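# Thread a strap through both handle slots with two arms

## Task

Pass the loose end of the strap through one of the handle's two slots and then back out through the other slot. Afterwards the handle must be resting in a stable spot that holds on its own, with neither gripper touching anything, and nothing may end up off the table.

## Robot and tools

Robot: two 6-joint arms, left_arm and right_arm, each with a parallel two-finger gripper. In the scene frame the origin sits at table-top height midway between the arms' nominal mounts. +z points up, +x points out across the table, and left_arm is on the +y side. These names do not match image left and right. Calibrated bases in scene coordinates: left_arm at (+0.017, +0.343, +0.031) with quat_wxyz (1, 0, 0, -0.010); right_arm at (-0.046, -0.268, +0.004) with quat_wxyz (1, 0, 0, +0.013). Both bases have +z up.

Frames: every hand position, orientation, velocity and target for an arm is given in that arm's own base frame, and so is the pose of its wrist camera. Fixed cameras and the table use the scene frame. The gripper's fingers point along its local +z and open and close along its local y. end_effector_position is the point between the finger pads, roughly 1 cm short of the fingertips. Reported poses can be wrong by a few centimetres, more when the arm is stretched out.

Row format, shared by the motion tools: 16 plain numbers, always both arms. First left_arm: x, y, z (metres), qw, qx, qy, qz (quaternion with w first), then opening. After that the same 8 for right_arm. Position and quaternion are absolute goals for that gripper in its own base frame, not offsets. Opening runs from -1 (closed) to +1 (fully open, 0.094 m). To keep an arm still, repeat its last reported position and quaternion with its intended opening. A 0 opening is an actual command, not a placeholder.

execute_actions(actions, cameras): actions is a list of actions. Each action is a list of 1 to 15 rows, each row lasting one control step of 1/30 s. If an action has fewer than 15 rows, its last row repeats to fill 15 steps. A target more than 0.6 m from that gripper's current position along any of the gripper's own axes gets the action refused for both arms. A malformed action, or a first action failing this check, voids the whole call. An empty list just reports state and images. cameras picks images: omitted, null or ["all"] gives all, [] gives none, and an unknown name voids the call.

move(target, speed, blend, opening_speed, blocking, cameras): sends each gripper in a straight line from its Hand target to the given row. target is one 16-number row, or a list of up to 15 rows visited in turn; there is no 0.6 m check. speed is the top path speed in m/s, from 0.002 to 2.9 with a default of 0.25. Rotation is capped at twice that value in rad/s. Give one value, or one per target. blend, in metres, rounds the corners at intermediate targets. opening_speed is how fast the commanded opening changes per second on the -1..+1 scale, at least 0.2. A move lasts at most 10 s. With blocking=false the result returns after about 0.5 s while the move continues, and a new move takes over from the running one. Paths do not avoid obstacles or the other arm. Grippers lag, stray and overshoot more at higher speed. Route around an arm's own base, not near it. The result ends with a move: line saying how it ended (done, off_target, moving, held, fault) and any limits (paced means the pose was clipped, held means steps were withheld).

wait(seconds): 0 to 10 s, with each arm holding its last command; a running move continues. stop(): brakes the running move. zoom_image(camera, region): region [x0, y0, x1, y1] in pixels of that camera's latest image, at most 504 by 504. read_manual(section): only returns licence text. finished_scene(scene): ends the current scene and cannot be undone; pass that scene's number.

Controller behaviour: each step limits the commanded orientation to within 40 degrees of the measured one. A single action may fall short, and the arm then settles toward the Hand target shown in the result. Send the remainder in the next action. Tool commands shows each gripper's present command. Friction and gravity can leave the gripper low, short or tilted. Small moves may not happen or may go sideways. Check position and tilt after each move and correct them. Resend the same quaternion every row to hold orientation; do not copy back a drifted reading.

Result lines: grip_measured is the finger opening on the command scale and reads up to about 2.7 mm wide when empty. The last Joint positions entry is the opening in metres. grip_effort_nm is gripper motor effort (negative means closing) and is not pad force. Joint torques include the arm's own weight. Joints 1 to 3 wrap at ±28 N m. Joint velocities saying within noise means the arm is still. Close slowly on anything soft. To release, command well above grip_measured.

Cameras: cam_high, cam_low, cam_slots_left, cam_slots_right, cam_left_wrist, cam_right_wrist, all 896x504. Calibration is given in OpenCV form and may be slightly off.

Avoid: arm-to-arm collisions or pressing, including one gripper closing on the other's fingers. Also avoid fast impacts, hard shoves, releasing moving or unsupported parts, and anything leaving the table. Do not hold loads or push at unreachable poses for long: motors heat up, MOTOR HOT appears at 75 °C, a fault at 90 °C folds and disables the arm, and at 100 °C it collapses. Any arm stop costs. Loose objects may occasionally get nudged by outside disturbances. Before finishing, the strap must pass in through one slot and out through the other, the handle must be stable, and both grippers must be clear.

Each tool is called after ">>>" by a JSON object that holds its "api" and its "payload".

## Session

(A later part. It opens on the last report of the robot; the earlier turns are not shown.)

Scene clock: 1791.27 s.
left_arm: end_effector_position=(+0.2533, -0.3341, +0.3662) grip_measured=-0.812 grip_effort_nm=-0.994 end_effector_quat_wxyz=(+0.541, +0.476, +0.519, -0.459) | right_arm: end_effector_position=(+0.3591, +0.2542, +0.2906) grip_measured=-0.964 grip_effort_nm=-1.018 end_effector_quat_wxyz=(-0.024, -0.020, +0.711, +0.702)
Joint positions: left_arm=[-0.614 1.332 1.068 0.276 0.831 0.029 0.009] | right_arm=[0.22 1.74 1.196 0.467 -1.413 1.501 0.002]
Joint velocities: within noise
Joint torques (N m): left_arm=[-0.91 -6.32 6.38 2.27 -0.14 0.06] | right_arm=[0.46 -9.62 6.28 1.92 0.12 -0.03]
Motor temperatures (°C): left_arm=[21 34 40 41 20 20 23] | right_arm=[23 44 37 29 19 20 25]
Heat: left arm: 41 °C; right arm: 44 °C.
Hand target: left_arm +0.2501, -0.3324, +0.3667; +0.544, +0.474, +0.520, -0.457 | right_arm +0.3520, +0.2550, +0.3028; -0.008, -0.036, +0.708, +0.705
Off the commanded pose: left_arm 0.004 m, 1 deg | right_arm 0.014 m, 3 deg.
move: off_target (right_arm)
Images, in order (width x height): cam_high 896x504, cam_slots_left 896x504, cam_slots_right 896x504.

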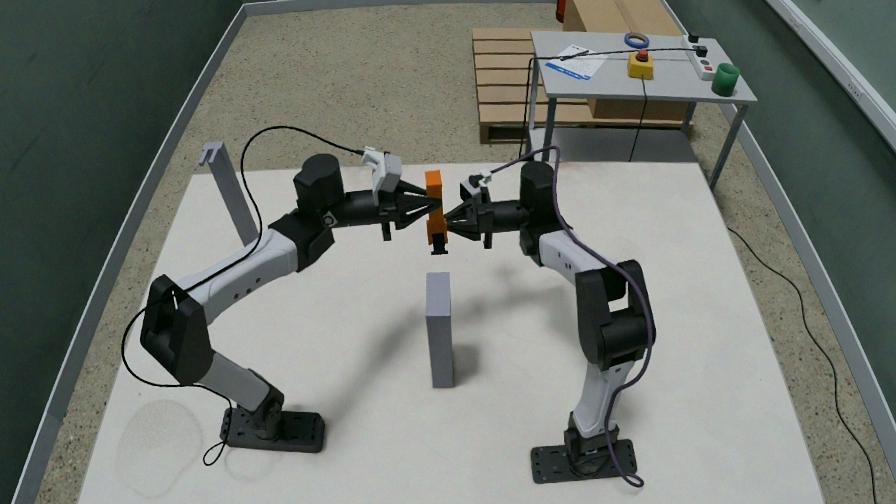

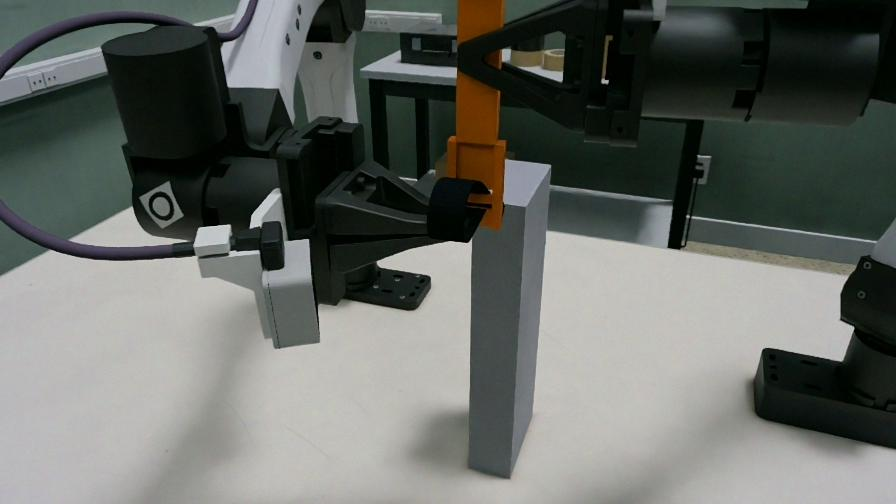

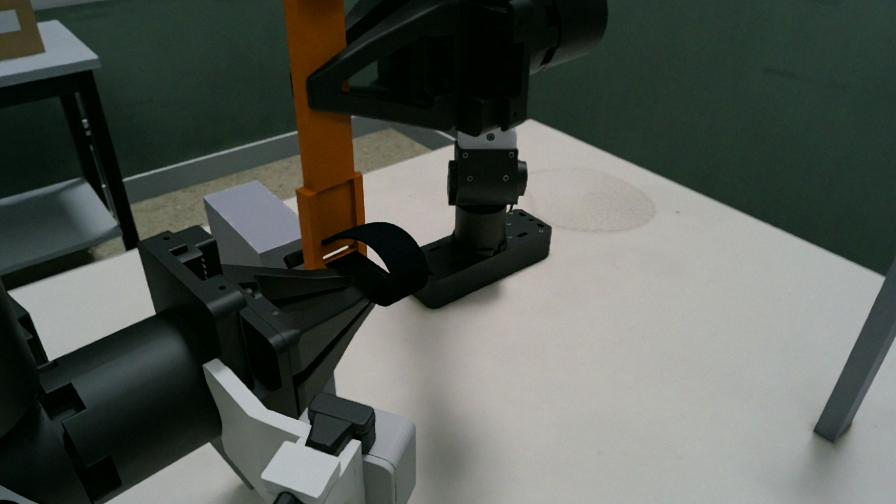

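>>> {"api": "move", "payload": {"target": [0.250,-0.3324,0.3668,0.5447,0.4739,0.5202,-0.4567,-0.9,0.348,0.2572,0.302,-0.0075,-0.0357,0.7071,0.7063,-1.0], "speed": 0.03, "cameras": ["cam_slots_right", "cam_slots_left", "cam_high"]}}

>>> {"api": "zoom_image", "payload": {"camera": "cam_slots_right", "region": [290, 210, 390, 280]}}

>>> {"api": "zoom_image", "payload": {"camera": "cam_slots_left", "region": [430, 170, 520, 260]}}

Scene clock: 1818.77 s.
left_arm: end_effector_position=(+0.2533, -0.3341, +0.3662) grip_measured=-0.812 grip_effort_nm=-0.999 end_effector_quat_wxyz=(+0.541, +0.476, +0.519, -0.459) | right_arm: end_effector_position=(+0.3555, +0.2573, +0.2849) grip_measured=-0.964 grip_effort_nm=-1.013 end_effector_quat_wxyz=(-0.033, -0.017, +0.712, +0.701)
Joint positions: left_arm=[-0.614 1.332 1.068 0.276 0.831 0.029 0.009] | right_arm=[0.229 1.74 1.179 0.467 -1.411 1.501 0.002]
Joint velocities: within noise
Joint torques (N m): left_arm=[-0.98 -6.3 6.52 2.27 -0.16 0.02] | right_arm=[0.29 -10.44 6.35 2 0.13 -0.02]
Motor temperatures (°C): left_arm=[21 34 39 41 20 20 23] | right_arm=[23 44 37 29 19 20 26]
Heat: left arm: 41 °C; right arm: 44 °C.
Hand target: left_arm +0.2501, -0.3324, +0.3667; +0.544, +0.474, +0.520, -0.457 | right_arm +0.3479, +0.2572, +0.3017; -0.008, -0.036, +0.708, +0.705
Off the commanded pose: left_arm 0.004 m, 1 deg | right_arm 0.019 m, 4 deg.
move: off_target (right_arm)
Images, in order (width x height): cam_high 896x504, cam_slots_left 896x504, cam_slots_right 896x504.

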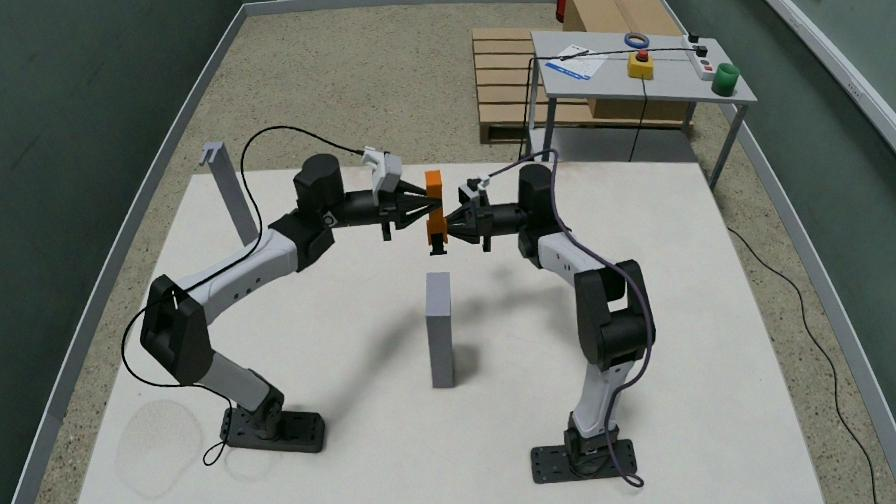

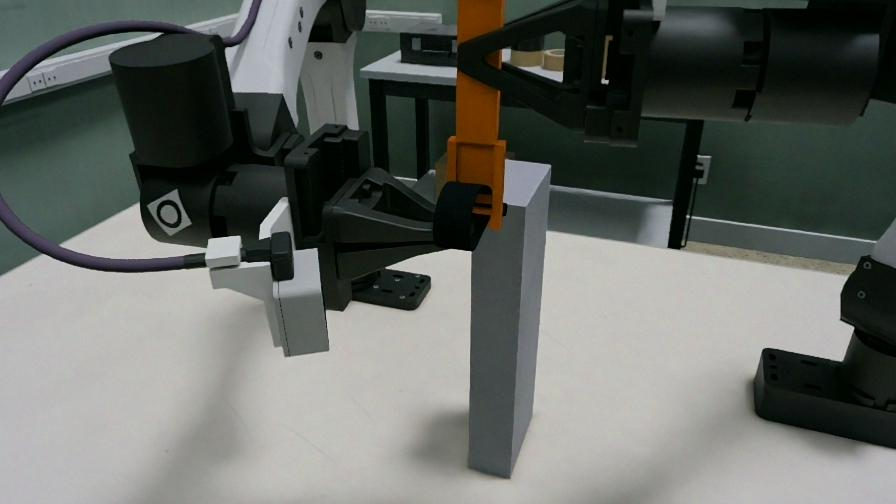

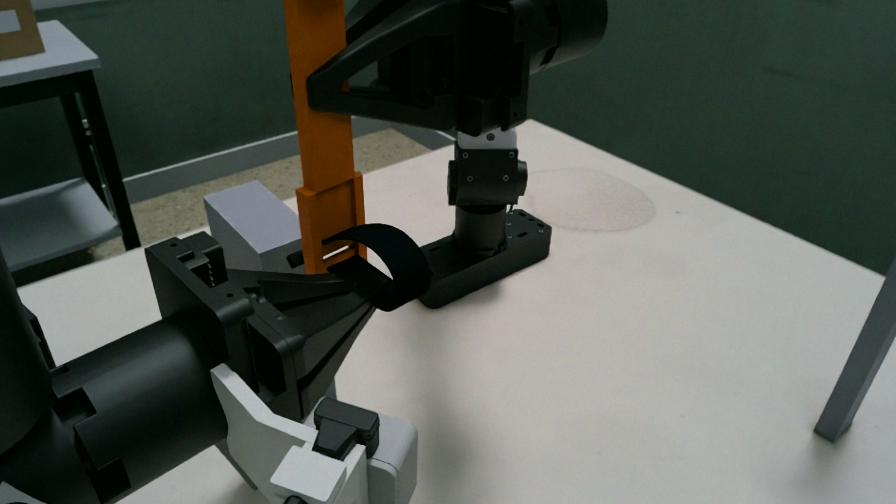

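Scaled by 5.040 from the camera's 896x504 image, which has a finer 1280x720 frame.

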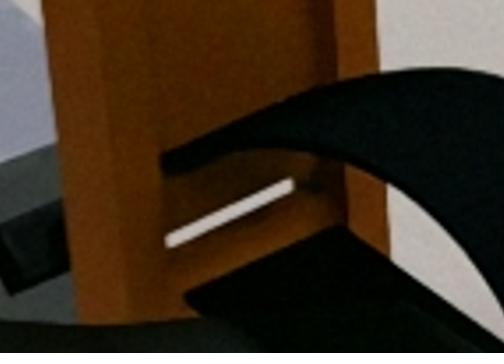

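Scaled by 5.600 from the camera's 896x504 image, which has a finer 1280x720 frame.

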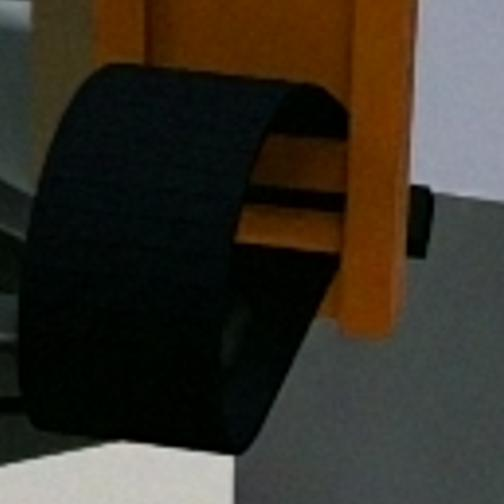

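>>> {"api": "move", "payload": {"target": [0.250,-0.3324,0.3668,0.5447,0.4739,0.5202,-0.4567,-0.9,0.347,0.2565,0.3085,-0.0075,-0.0357,0.7071,0.7063,-1.0], "speed": 0.03, "cameras": ["cam_slots_right", "cam_slots_left", "cam_high"]}}

>>> {"api": "zoom_image", "payload": {"camera": "cam_slots_right", "region": [290, 210, 390, 280]}}

>>> {"api": "zoom_image", "payload": {"camera": "cam_slots_left", "region": [430, 170, 520, 260]}}

Scene clock: 1832.77 s.
left_arm: end_effector_position=(+0.2533, -0.3341, +0.3662) grip_measured=-0.812 grip_effort_nm=-0.999 end_effector_quat_wxyz=(+0.541, +0.476, +0.519, -0.459) | right_arm: end_effector_position=(+0.3530, +0.2567, +0.2909) grip_measured=-0.964 grip_effort_nm=-1.013 end_effector_quat_wxyz=(-0.027, -0.022, +0.711, +0.702)
Joint positions: left_arm=[-0.614 1.332 1.068 0.276 0.831 0.029 0.009] | right_arm=[0.229 1.724 1.179 0.467 -1.41 1.501 0.002]
Joint velocities: within noise
Joint torques (N m): left_arm=[-0.79 -6.34 6.67 2.29 -0.12 0.05] | right_arm=[0.21 -10.09 7.47 1.82 0.14 0.03]
Motor temperatures (°C): left_arm=[21 34 39 41 20 20 23] | right_arm=[23 45 37 29 19 20 26]
Heat: left arm: 41 °C; right arm: 45 °C.
Hand target: left_arm +0.2501, -0.3324, +0.3667; +0.544, +0.474, +0.520, -0.457 | right_arm +0.3467, +0.2565, +0.3082; -0.008, -0.036, +0.707, +0.706
Off the commanded pose: left_arm 0.004 m, 1 deg | right_arm 0.019 m, 3 deg.
move: off_target (right_arm)
Images, in order (width x height): cam_high 896x504, cam_slots_left 896x504, cam_slots_right 896x504.

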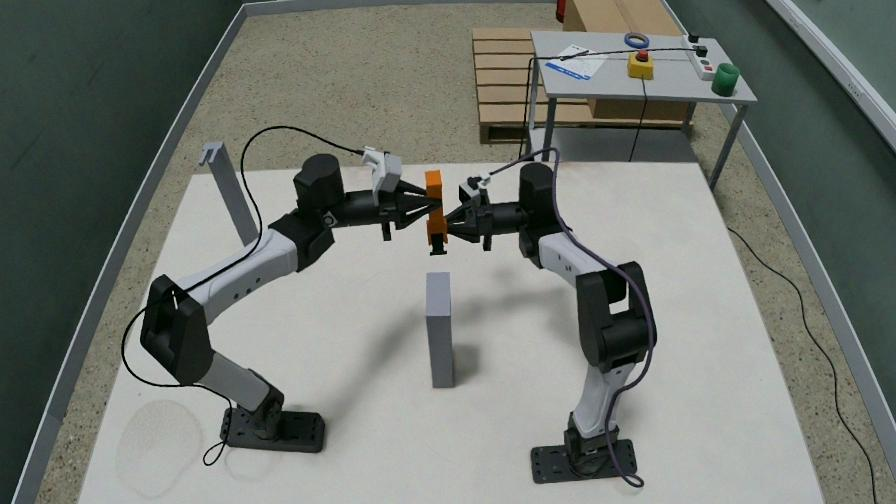

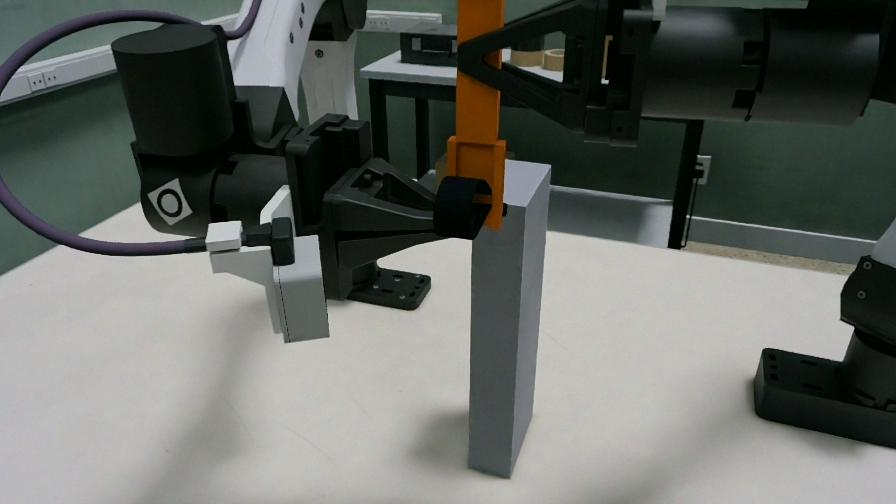

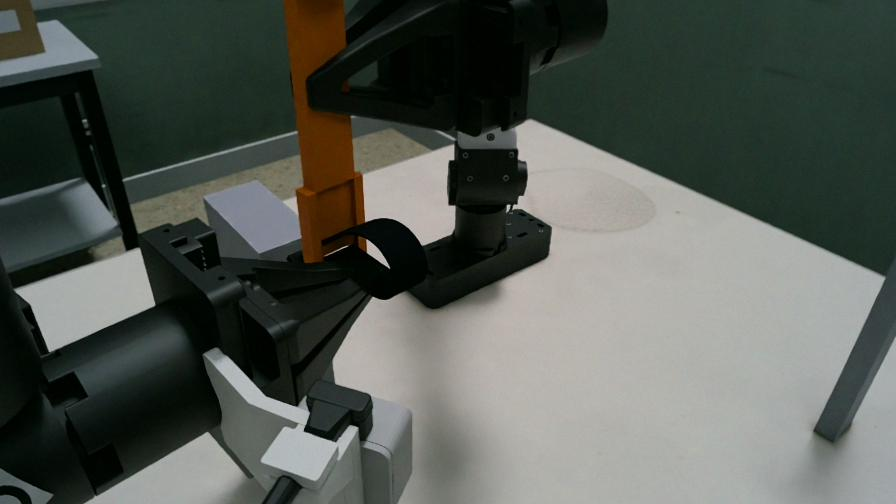

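Scaled by 5.040 from the camera's 896x504 image, which has a finer 1280x720 frame.

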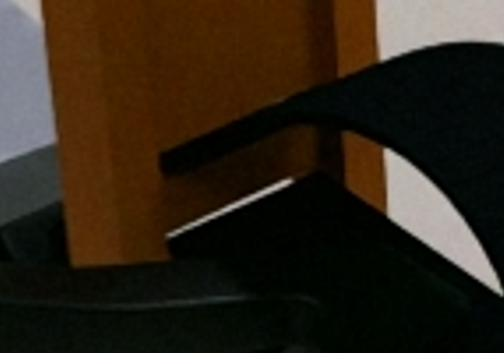

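Scaled by 5.600 from the camera's 896x504 image, which has a finer 1280x720 frame.

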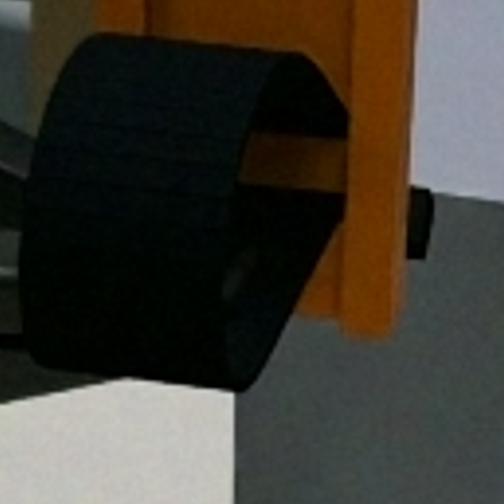

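>>> {"api": "move", "payload": {"target": [0.250,-0.3324,0.3668,0.5447,0.4739,0.5202,-0.4567,-0.9,0.342,0.2565,0.3055,-0.0075,-0.0357,0.7071,0.7063,-1.0], "speed": 0.03, "cameras": ["cam_slots_right", "cam_slots_left", "cam_high"]}}

>>> {"api": "zoom_image", "payload": {"camera": "cam_slots_right", "region": [290, 210, 390, 280]}}

>>> {"api": "zoom_image", "payload": {"camera": "cam_slots_left", "region": [430, 170, 520, 260]}}

Scene clock: 1850.70 s.
left_arm: end_effector_position=(+0.2533, -0.3341, +0.3662) grip_measured=-0.812 grip_effort_nm=-0.999 end_effector_quat_wxyz=(+0.541, +0.476, +0.519, -0.459) | right_arm: end_effector_position=(+0.3494, +0.2558, +0.2912) grip_measured=-0.964 grip_effort_nm=-1.013 end_effector_quat_wxyz=(-0.027, -0.021, +0.711, +0.702)
Joint positions: left_arm=[-0.614 1.332 1.068 0.276 0.831 0.029 0.009] | right_arm=[0.229 1.709 1.164 0.467 -1.409 1.502 0.002]
Joint velocities: within noise
Joint torques (N m): left_arm=[-0.91 -6.26 6.49 2.28 -0.13 0.06] | right_arm=[0.44 -9.81 6.2 1.94 0.17 0]
Motor temperatures (°C): left_arm=[21 34 39 41 20 20 23] | right_arm=[23 47 37 29 19 20 26]
Heat: left arm: 41 °C; right arm: 47 °C.
Hand target: left_arm +0.2501, -0.3324, +0.3667; +0.544, +0.474, +0.520, -0.457 | right_arm +0.3419, +0.2565, +0.3052; -0.008, -0.036, +0.708, +0.706
Off the commanded pose: left_arm 0.004 m, 1 deg | right_arm 0.016 m, 3 deg.
move: off_target (right_arm)
Images, in order (width x height): cam_high 896x504, cam_slots_left 896x504, cam_slots_right 896x504.

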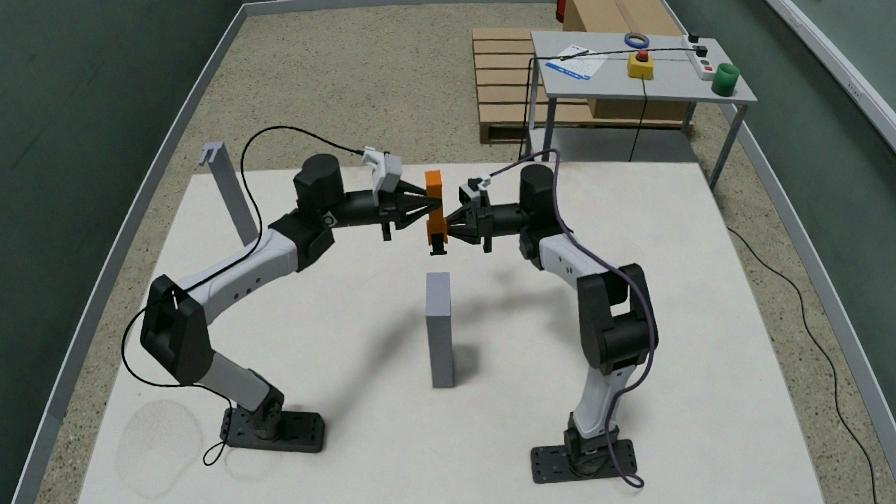

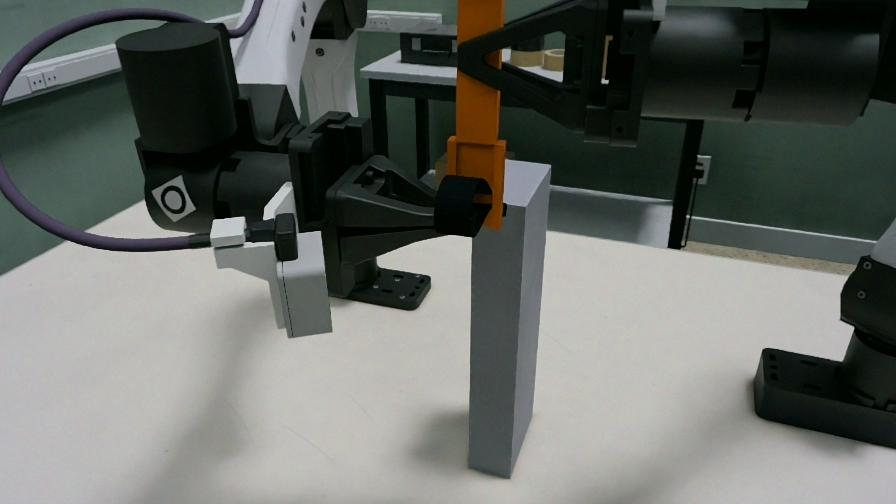

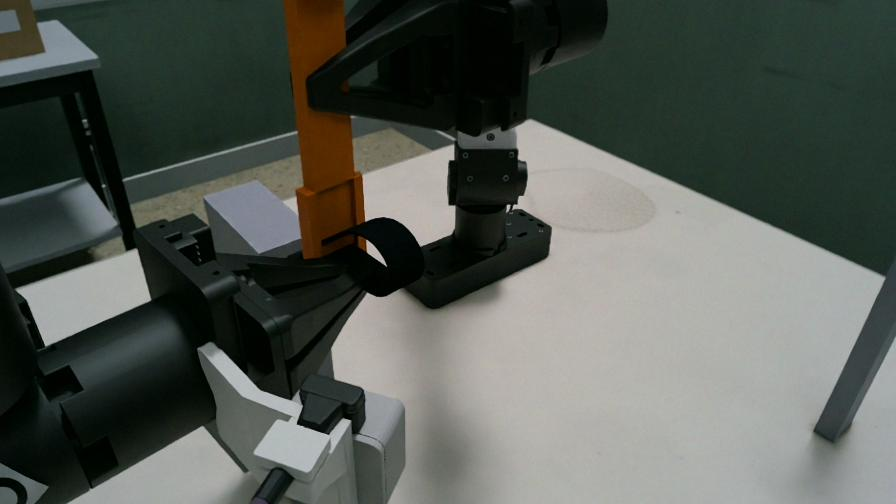

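Scaled by 5.040 from the camera's 896x504 image, which has a finer 1280x720 frame.

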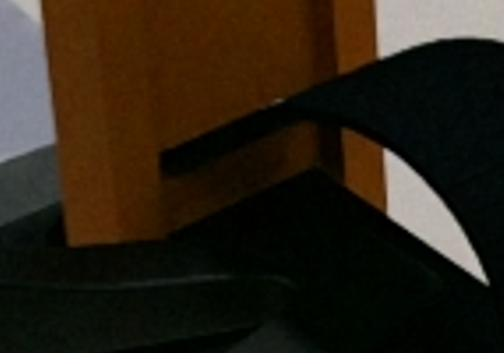

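Scaled by 5.600 from the camera's 896x504 image, which has a finer 1280x720 frame.

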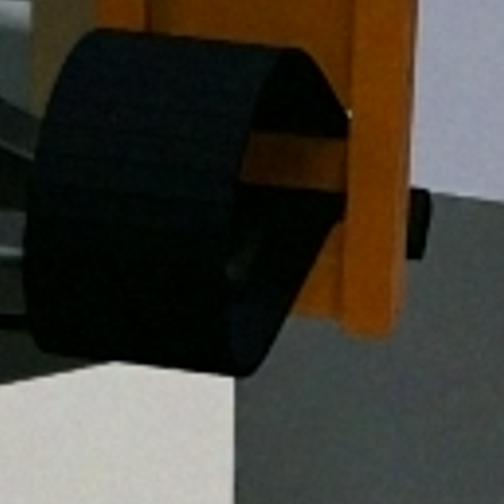

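>>> {"api": "move", "payload": {"target": [0.250,-0.3324,0.3668,0.5447,0.4739,0.5202,-0.4567,-0.9,0.338,0.2565,0.3050,-0.0075,-0.0357,0.7071,0.7063,-1.0], "speed": 0.03, "cameras": ["cam_slots_right", "cam_slots_left", "cam_high", "cam_left_wrist"]}}

>>> {"api": "zoom_image", "payload": {"camera": "cam_slots_right", "region": [290, 210, 390, 280]}}

>>> {"api": "zoom_image", "payload": {"camera": "cam_slots_left", "region": [430, 170, 520, 260]}}

>>> {"api": "zoom_image", "payload": {"camera": "cam_high", "region": [410, 190, 470, 270]}}

Scene clock: 1858.93 s.
left_arm: end_effector_position=(+0.2533, -0.3341, +0.3662) grip_measured=-0.812 grip_effort_nm=-0.999 end_effector_quat_wxyz=(+0.541, +0.476, +0.519, -0.459) | right_arm: end_effector_position=(+0.3456, +0.2559, +0.2907) grip_measured=-0.964 grip_effort_nm=-1.013 end_effector_quat_wxyz=(-0.027, -0.020, +0.712, +0.702)
Joint positions: left_arm=[-0.614 1.332 1.068 0.276 0.831 0.029 0.009] | right_arm=[0.232 1.695 1.147 0.467 -1.405 1.502 0.002]
Joint velocities: within noise
Joint torques (N m): left_arm=[-0.88 -6.42 6.56 2.29 -0.16 -0.01] | right_arm=[0.53 -9.7 6.26 1.96 0.15 -0.03]
Motor temperatures (°C): left_arm=[21 33 39 41 20 20 23] | right_arm=[23 45 37 29 19 20 26]
Heat: left arm: 41 °C; right arm: 45 °C.
Hand target: left_arm +0.2501, -0.3324, +0.3668; +0.545, +0.474, +0.520, -0.457 | right_arm +0.3379, +0.2565, +0.3047; -0.008, -0.036, +0.708, +0.705
Off the commanded pose: left_arm 0.004 m, 1 deg | right_arm 0.016 m, 3 deg.
move: off_target (right_arm)
camera_calibration:
cam_left_wrist: T_world_to_cam=[[-0.991232, -0.127507, -0.0346592, 0.222757], [-0.0230715, 0.425291, -0.904763, 0.518749], [0.130104, -0.89603, -0.424504, -0.0892332], [0, 0, 0, 1]] pos_world=[0.244382, -0.272172, 0.439185]
Images, in order (width x height): cam_high 896x504, cam_slots_left 896x504, cam_slots_right 896x504, cam_left_wrist 896x504.

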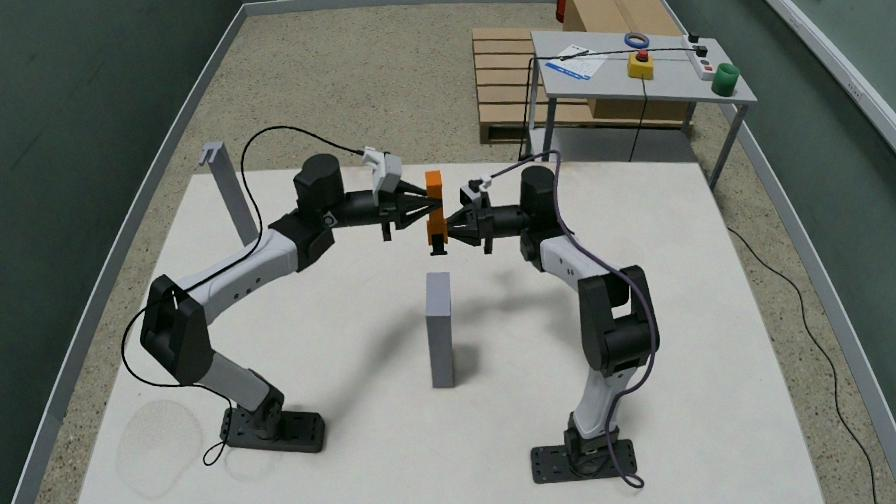

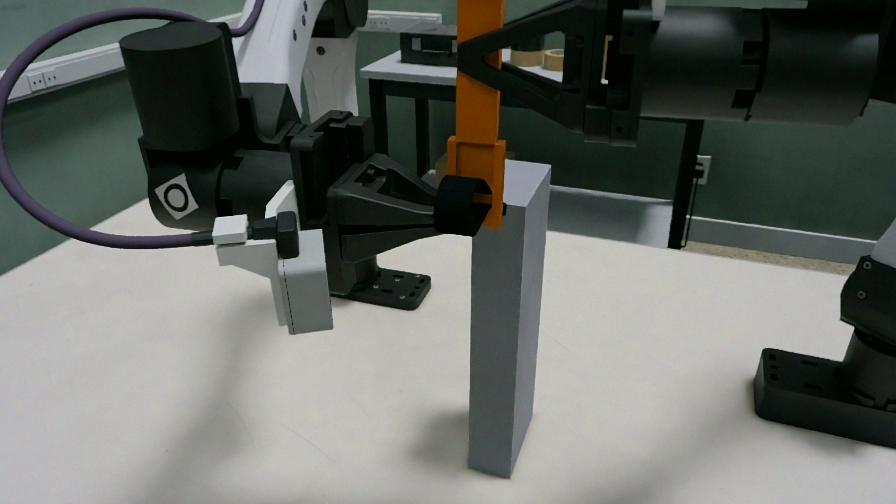

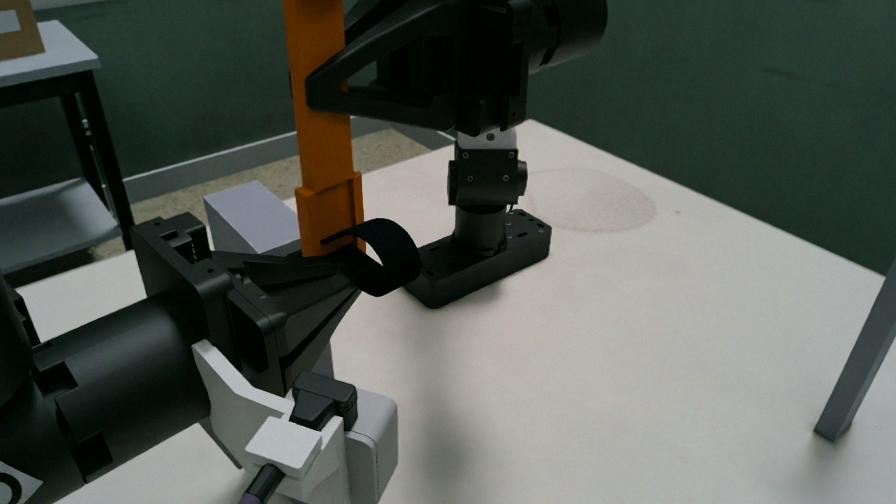

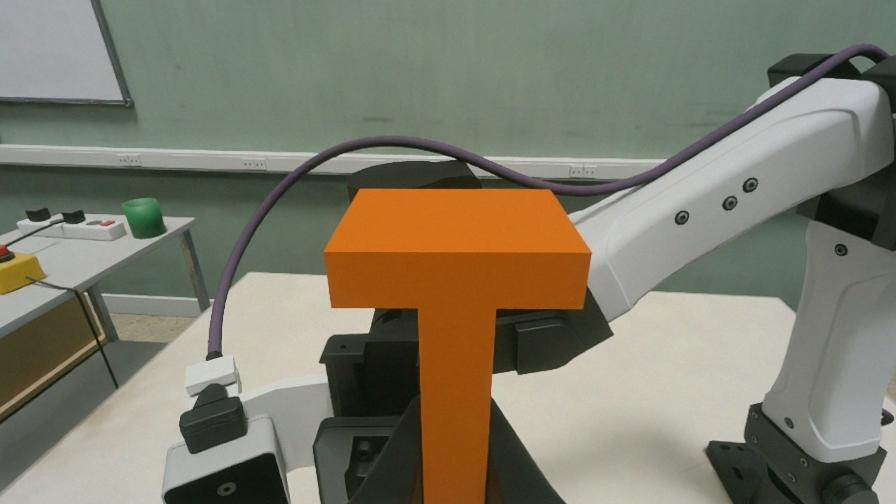

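Scaled by 5.040 from the camera's 896x504 image, which has a finer 1280x720 frame.

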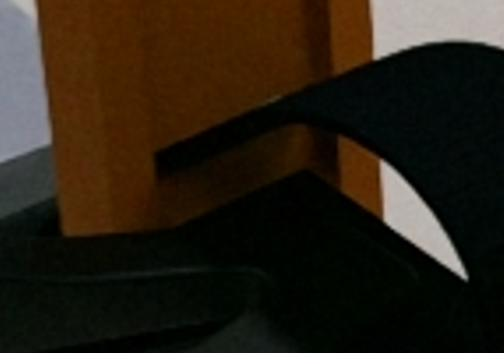

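Scaled by 5.600 from the camera's 896x504 image, which has a finer 1280x720 frame.

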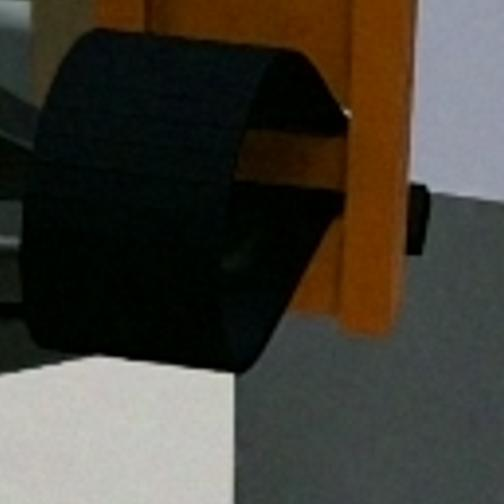

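Scaled by 6.300 from the camera's 896x504 image, which has a finer 1280x720 frame.

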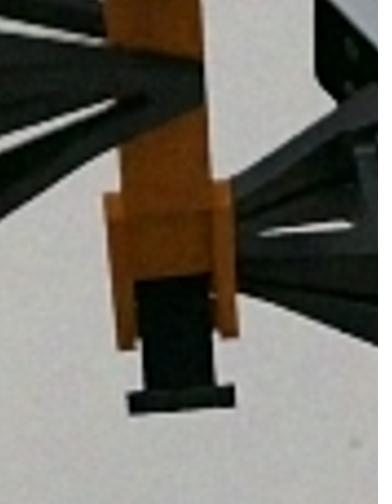

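>>> {"api": "move", "payload": {"target": [0.250,-0.3324,0.3668,0.5447,0.4739,0.5202,-0.4567,-0.9,0.335,0.2565,0.3048,-0.0075,-0.0357,0.7071,0.7063,-1.0], "speed": 0.03, "cameras": ["cam_slots_right", "cam_slots_left", "cam_high", "cam_left_wrist"]}}

>>> {"api": "zoom_image", "payload": {"camera": "cam_slots_right", "region": [290, 210, 390, 280]}}

>>> {"api": "zoom_image", "payload": {"camera": "cam_slots_left", "region": [430, 170, 520, 260]}}

>>> {"api": "zoom_image", "payload": {"camera": "cam_high", "region": [410, 190, 470, 270]}}

Scene clock: 1876.83 s.
left_arm: end_effector_position=(+0.2531, -0.3343, +0.3655) grip_measured=-0.812 grip_effort_nm=-1.004 end_effector_quat_wxyz=(+0.540, +0.476, +0.520, -0.460) | right_arm: end_effector_position=(+0.3439, +0.2556, +0.2901) grip_measured=-0.964 grip_effort_nm=-1.013 end_effector_quat_wxyz=(-0.026, -0.017, +0.712, +0.702)
Joint positions: left_arm=[-0.615 1.332 1.068 0.272 0.831 0.029 0.009] | right_arm=[0.233 1.685 1.135 0.467 -1.398 1.502 0.002]
Joint velocities: within noise
Joint torques (N m): left_arm=[-0.98 -6.38 6.38 2.33 -0.11 0.02] | right_arm=[0.54 -9.73 6.32 1.96 0.12 -0.05]
Motor temperatures (°C): left_arm=[21 33 38 41 20 20 23] | right_arm=[23 45 36 30 19 20 26]
Heat: left arm: 41 °C; right arm: 45 °C.
Hand target: left_arm +0.2501, -0.3324, +0.3668; +0.545, +0.474, +0.520, -0.457 | right_arm +0.3350, +0.2564, +0.3044; -0.008, -0.036, +0.708, +0.705
Off the commanded pose: left_arm 0.004 m, 1 deg | right_arm 0.017 m, 3 deg.
move: off_target (right_arm)
camera_calibration:
cam_left_wrist: T_world_to_cam=[[-0.991426, -0.126681, -0.0320504, 0.221817], [-0.0253639, 0.427169, -0.903816, 0.519121], [0.128187, -0.895253, -0.42672, -0.0881543], [0, 0, 0, 1]] pos_world=[0.244382, -0.272573, 0.438682]
Images, in order (width x height): cam_high 896x504, cam_slots_left 896x504, cam_slots_right 896x504, cam_left_wrist 896x504.

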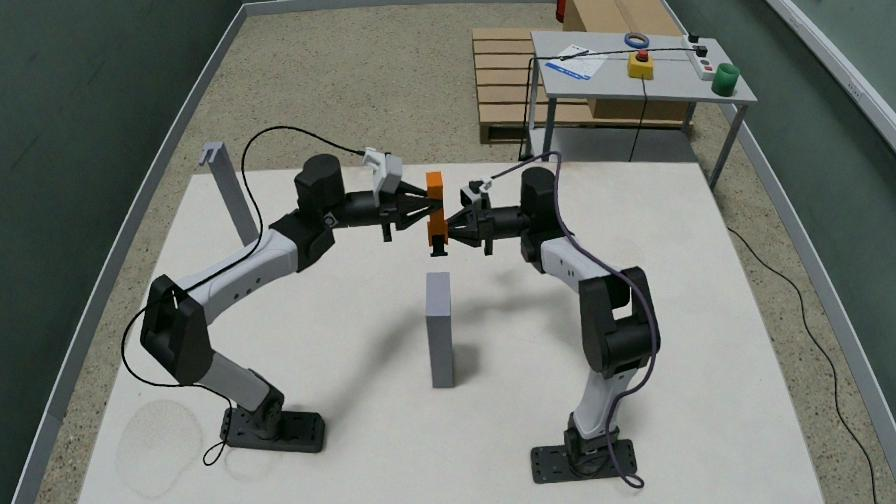

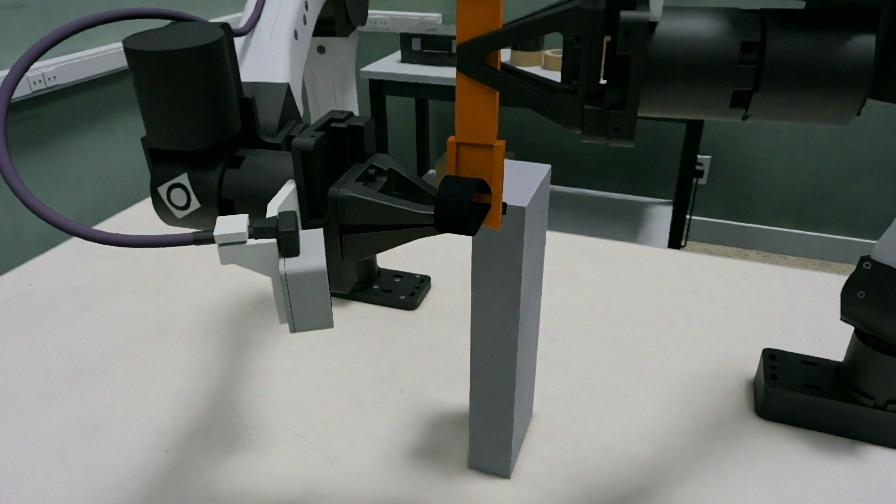

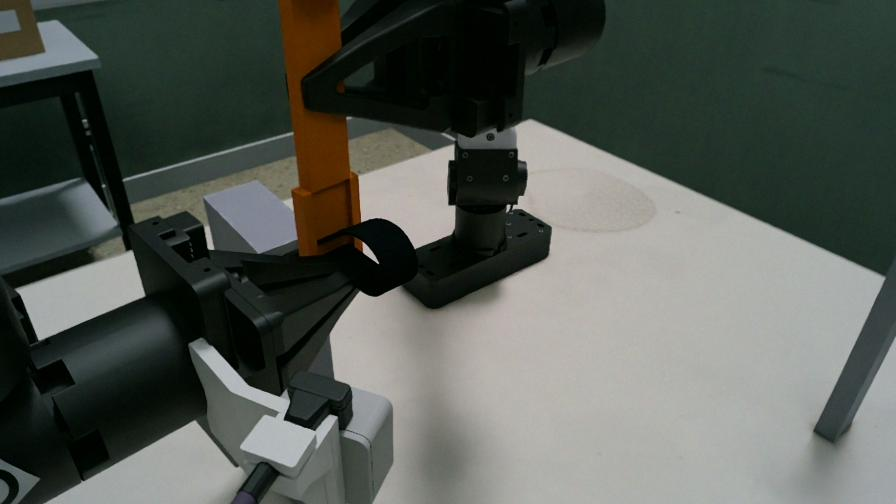

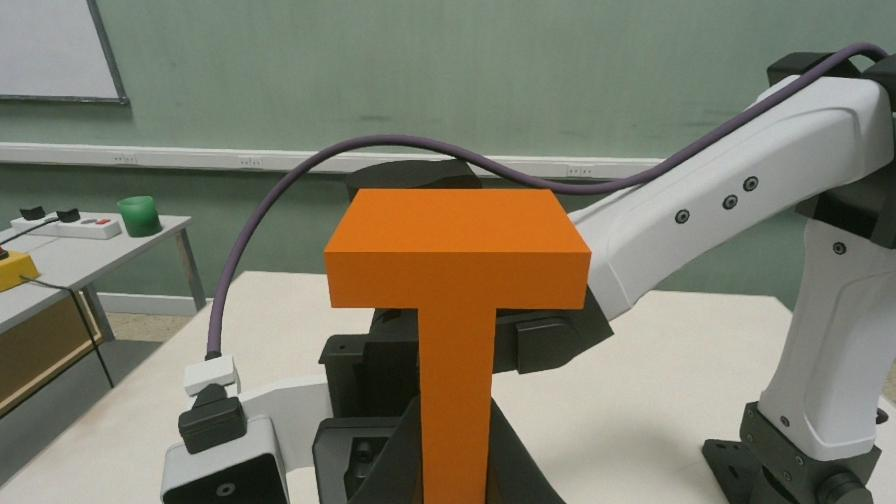

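Scaled by 5.040 from the camera's 896x504 image, which has a finer 1280x720 frame.

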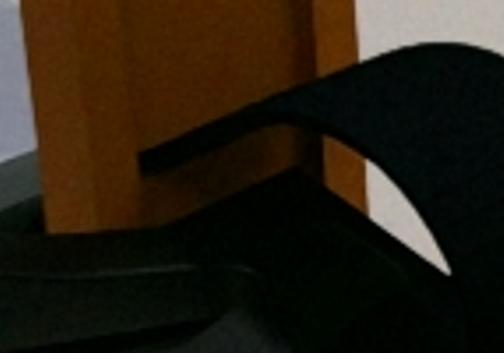

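Scaled by 5.600 from the camera's 896x504 image, which has a finer 1280x720 frame.

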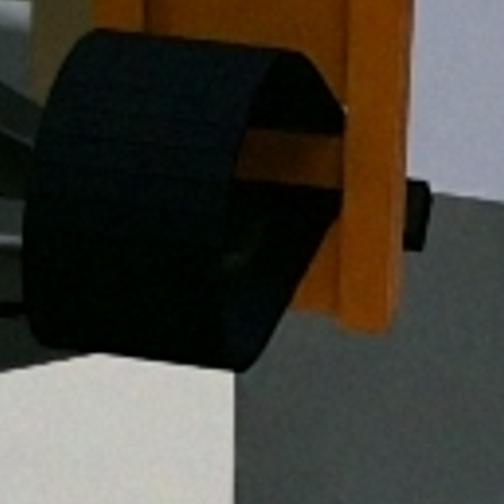

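Scaled by 6.300 from the camera's 896x504 image, which has a finer 1280x720 frame.

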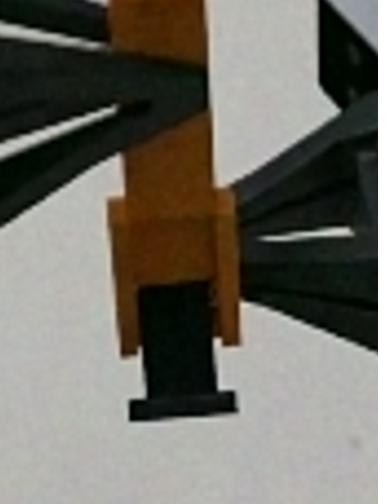

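>>> {"api": "execute_actions", "payload": {"actions": [], "cameras": ["cam_right_wrist", "cam_low"]}}

>>> {"api": "zoom_image", "payload": {"camera": "cam_right_wrist", "region": [230, 280, 550, 504]}}

>>> {"api": "zoom_image", "payload": {"camera": "cam_low", "region": [640, 0, 720, 70]}}

Scene clock: 1889.60 s.
left_arm: end_effector_position=(+0.2531, -0.3343, +0.3655) grip_measured=-0.812 grip_effort_nm=-0.989 end_effector_quat_wxyz=(+0.540, +0.476, +0.520, -0.460) | right_arm: end_effector_position=(+0.3439, +0.2556, +0.2902) grip_measured=-0.964 grip_effort_nm=-1.013 end_effector_quat_wxyz=(-0.026, -0.017, +0.712, +0.702)
Joint positions: left_arm=[-0.615 1.332 1.068 0.272 0.831 0.029 0.009] | right_arm=[0.233 1.685 1.135 0.467 -1.397 1.502 0.002]
Joint velocities: within noise
Joint torques (N m): left_arm=[-0.94 -6.41 6.46 2.33 -0.12 0.05] | right_arm=[0.57 -9.66 6.32 1.97 0.1 -0.03]
Motor temperatures (°C): left_arm=[21 33 38 41 20 20 23] | right_arm=[23 46 36 30 19 20 26]
Heat: left arm: 41 °C; right arm: 46 °C.
Hand target: left_arm +0.2502, -0.3324, +0.3668; +0.545, +0.474, +0.520, -0.457 | right_arm +0.3350, +0.2564, +0.3046; -0.008, -0.036, +0.708, +0.705
Tool commands: left_gripper/opening=-0.9 right_gripper/opening=-1.0
Off the commanded pose: left_arm 0.004 m, 1 deg | right_arm 0.017 m, 3 deg.
camera_calibration:
cam_right_wrist: T_world_to_cam=[[-0.035092, -0.0102827, -0.999331, 0.305016], [-0.861433, -0.506632, 0.0354627, 0.451947], [-0.506658, 0.862101, 0.0089209, 0.0409356], [0, 0, 0, 1]] pos_world=[0.420766, 0.196817, 0.28842]
Images, in order (width x height): cam_low 896x504, cam_right_wrist 896x504.

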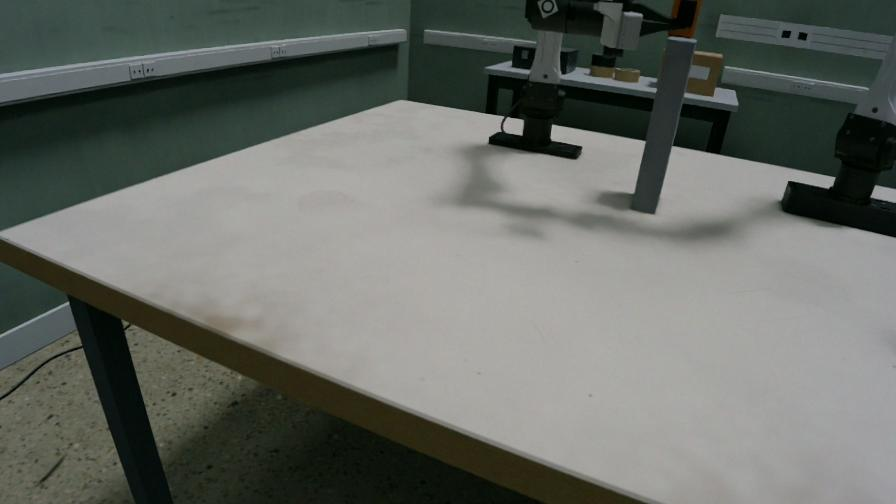

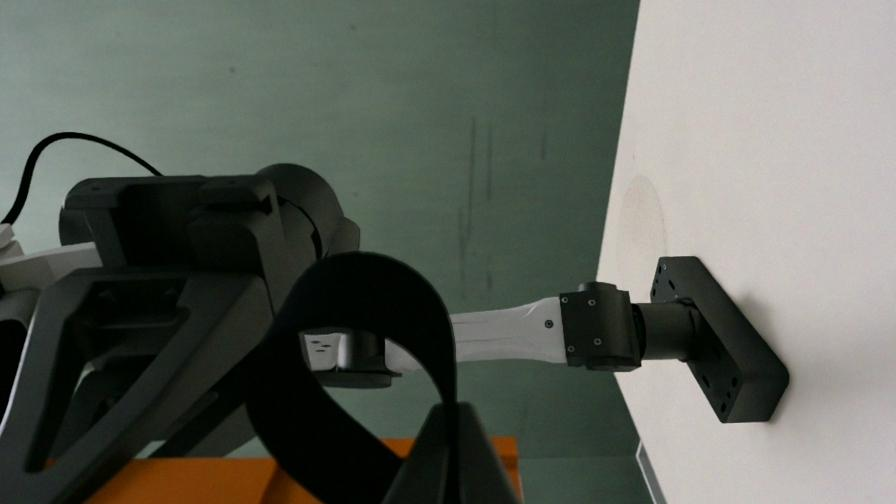

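Scaled by 1.575 from the camera's 896x504 image, which has a finer 1280x720 frame.

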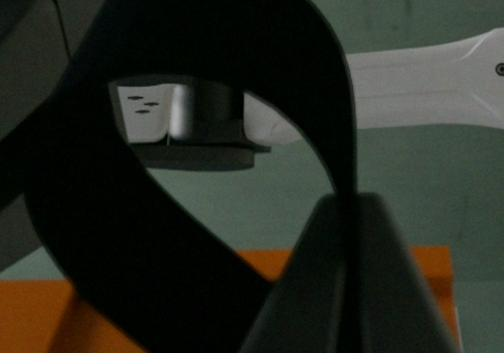

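Scaled by 6.300 from the camera's 896x504 image, which has a finer 1280x720 frame.

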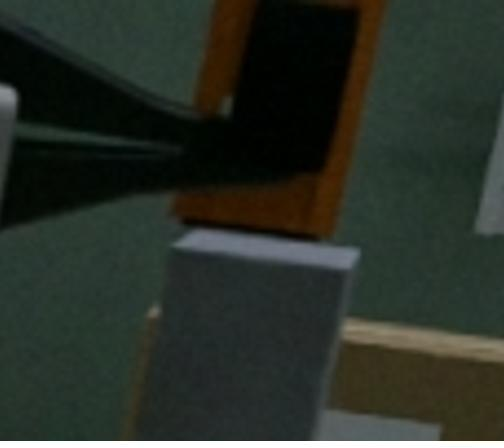

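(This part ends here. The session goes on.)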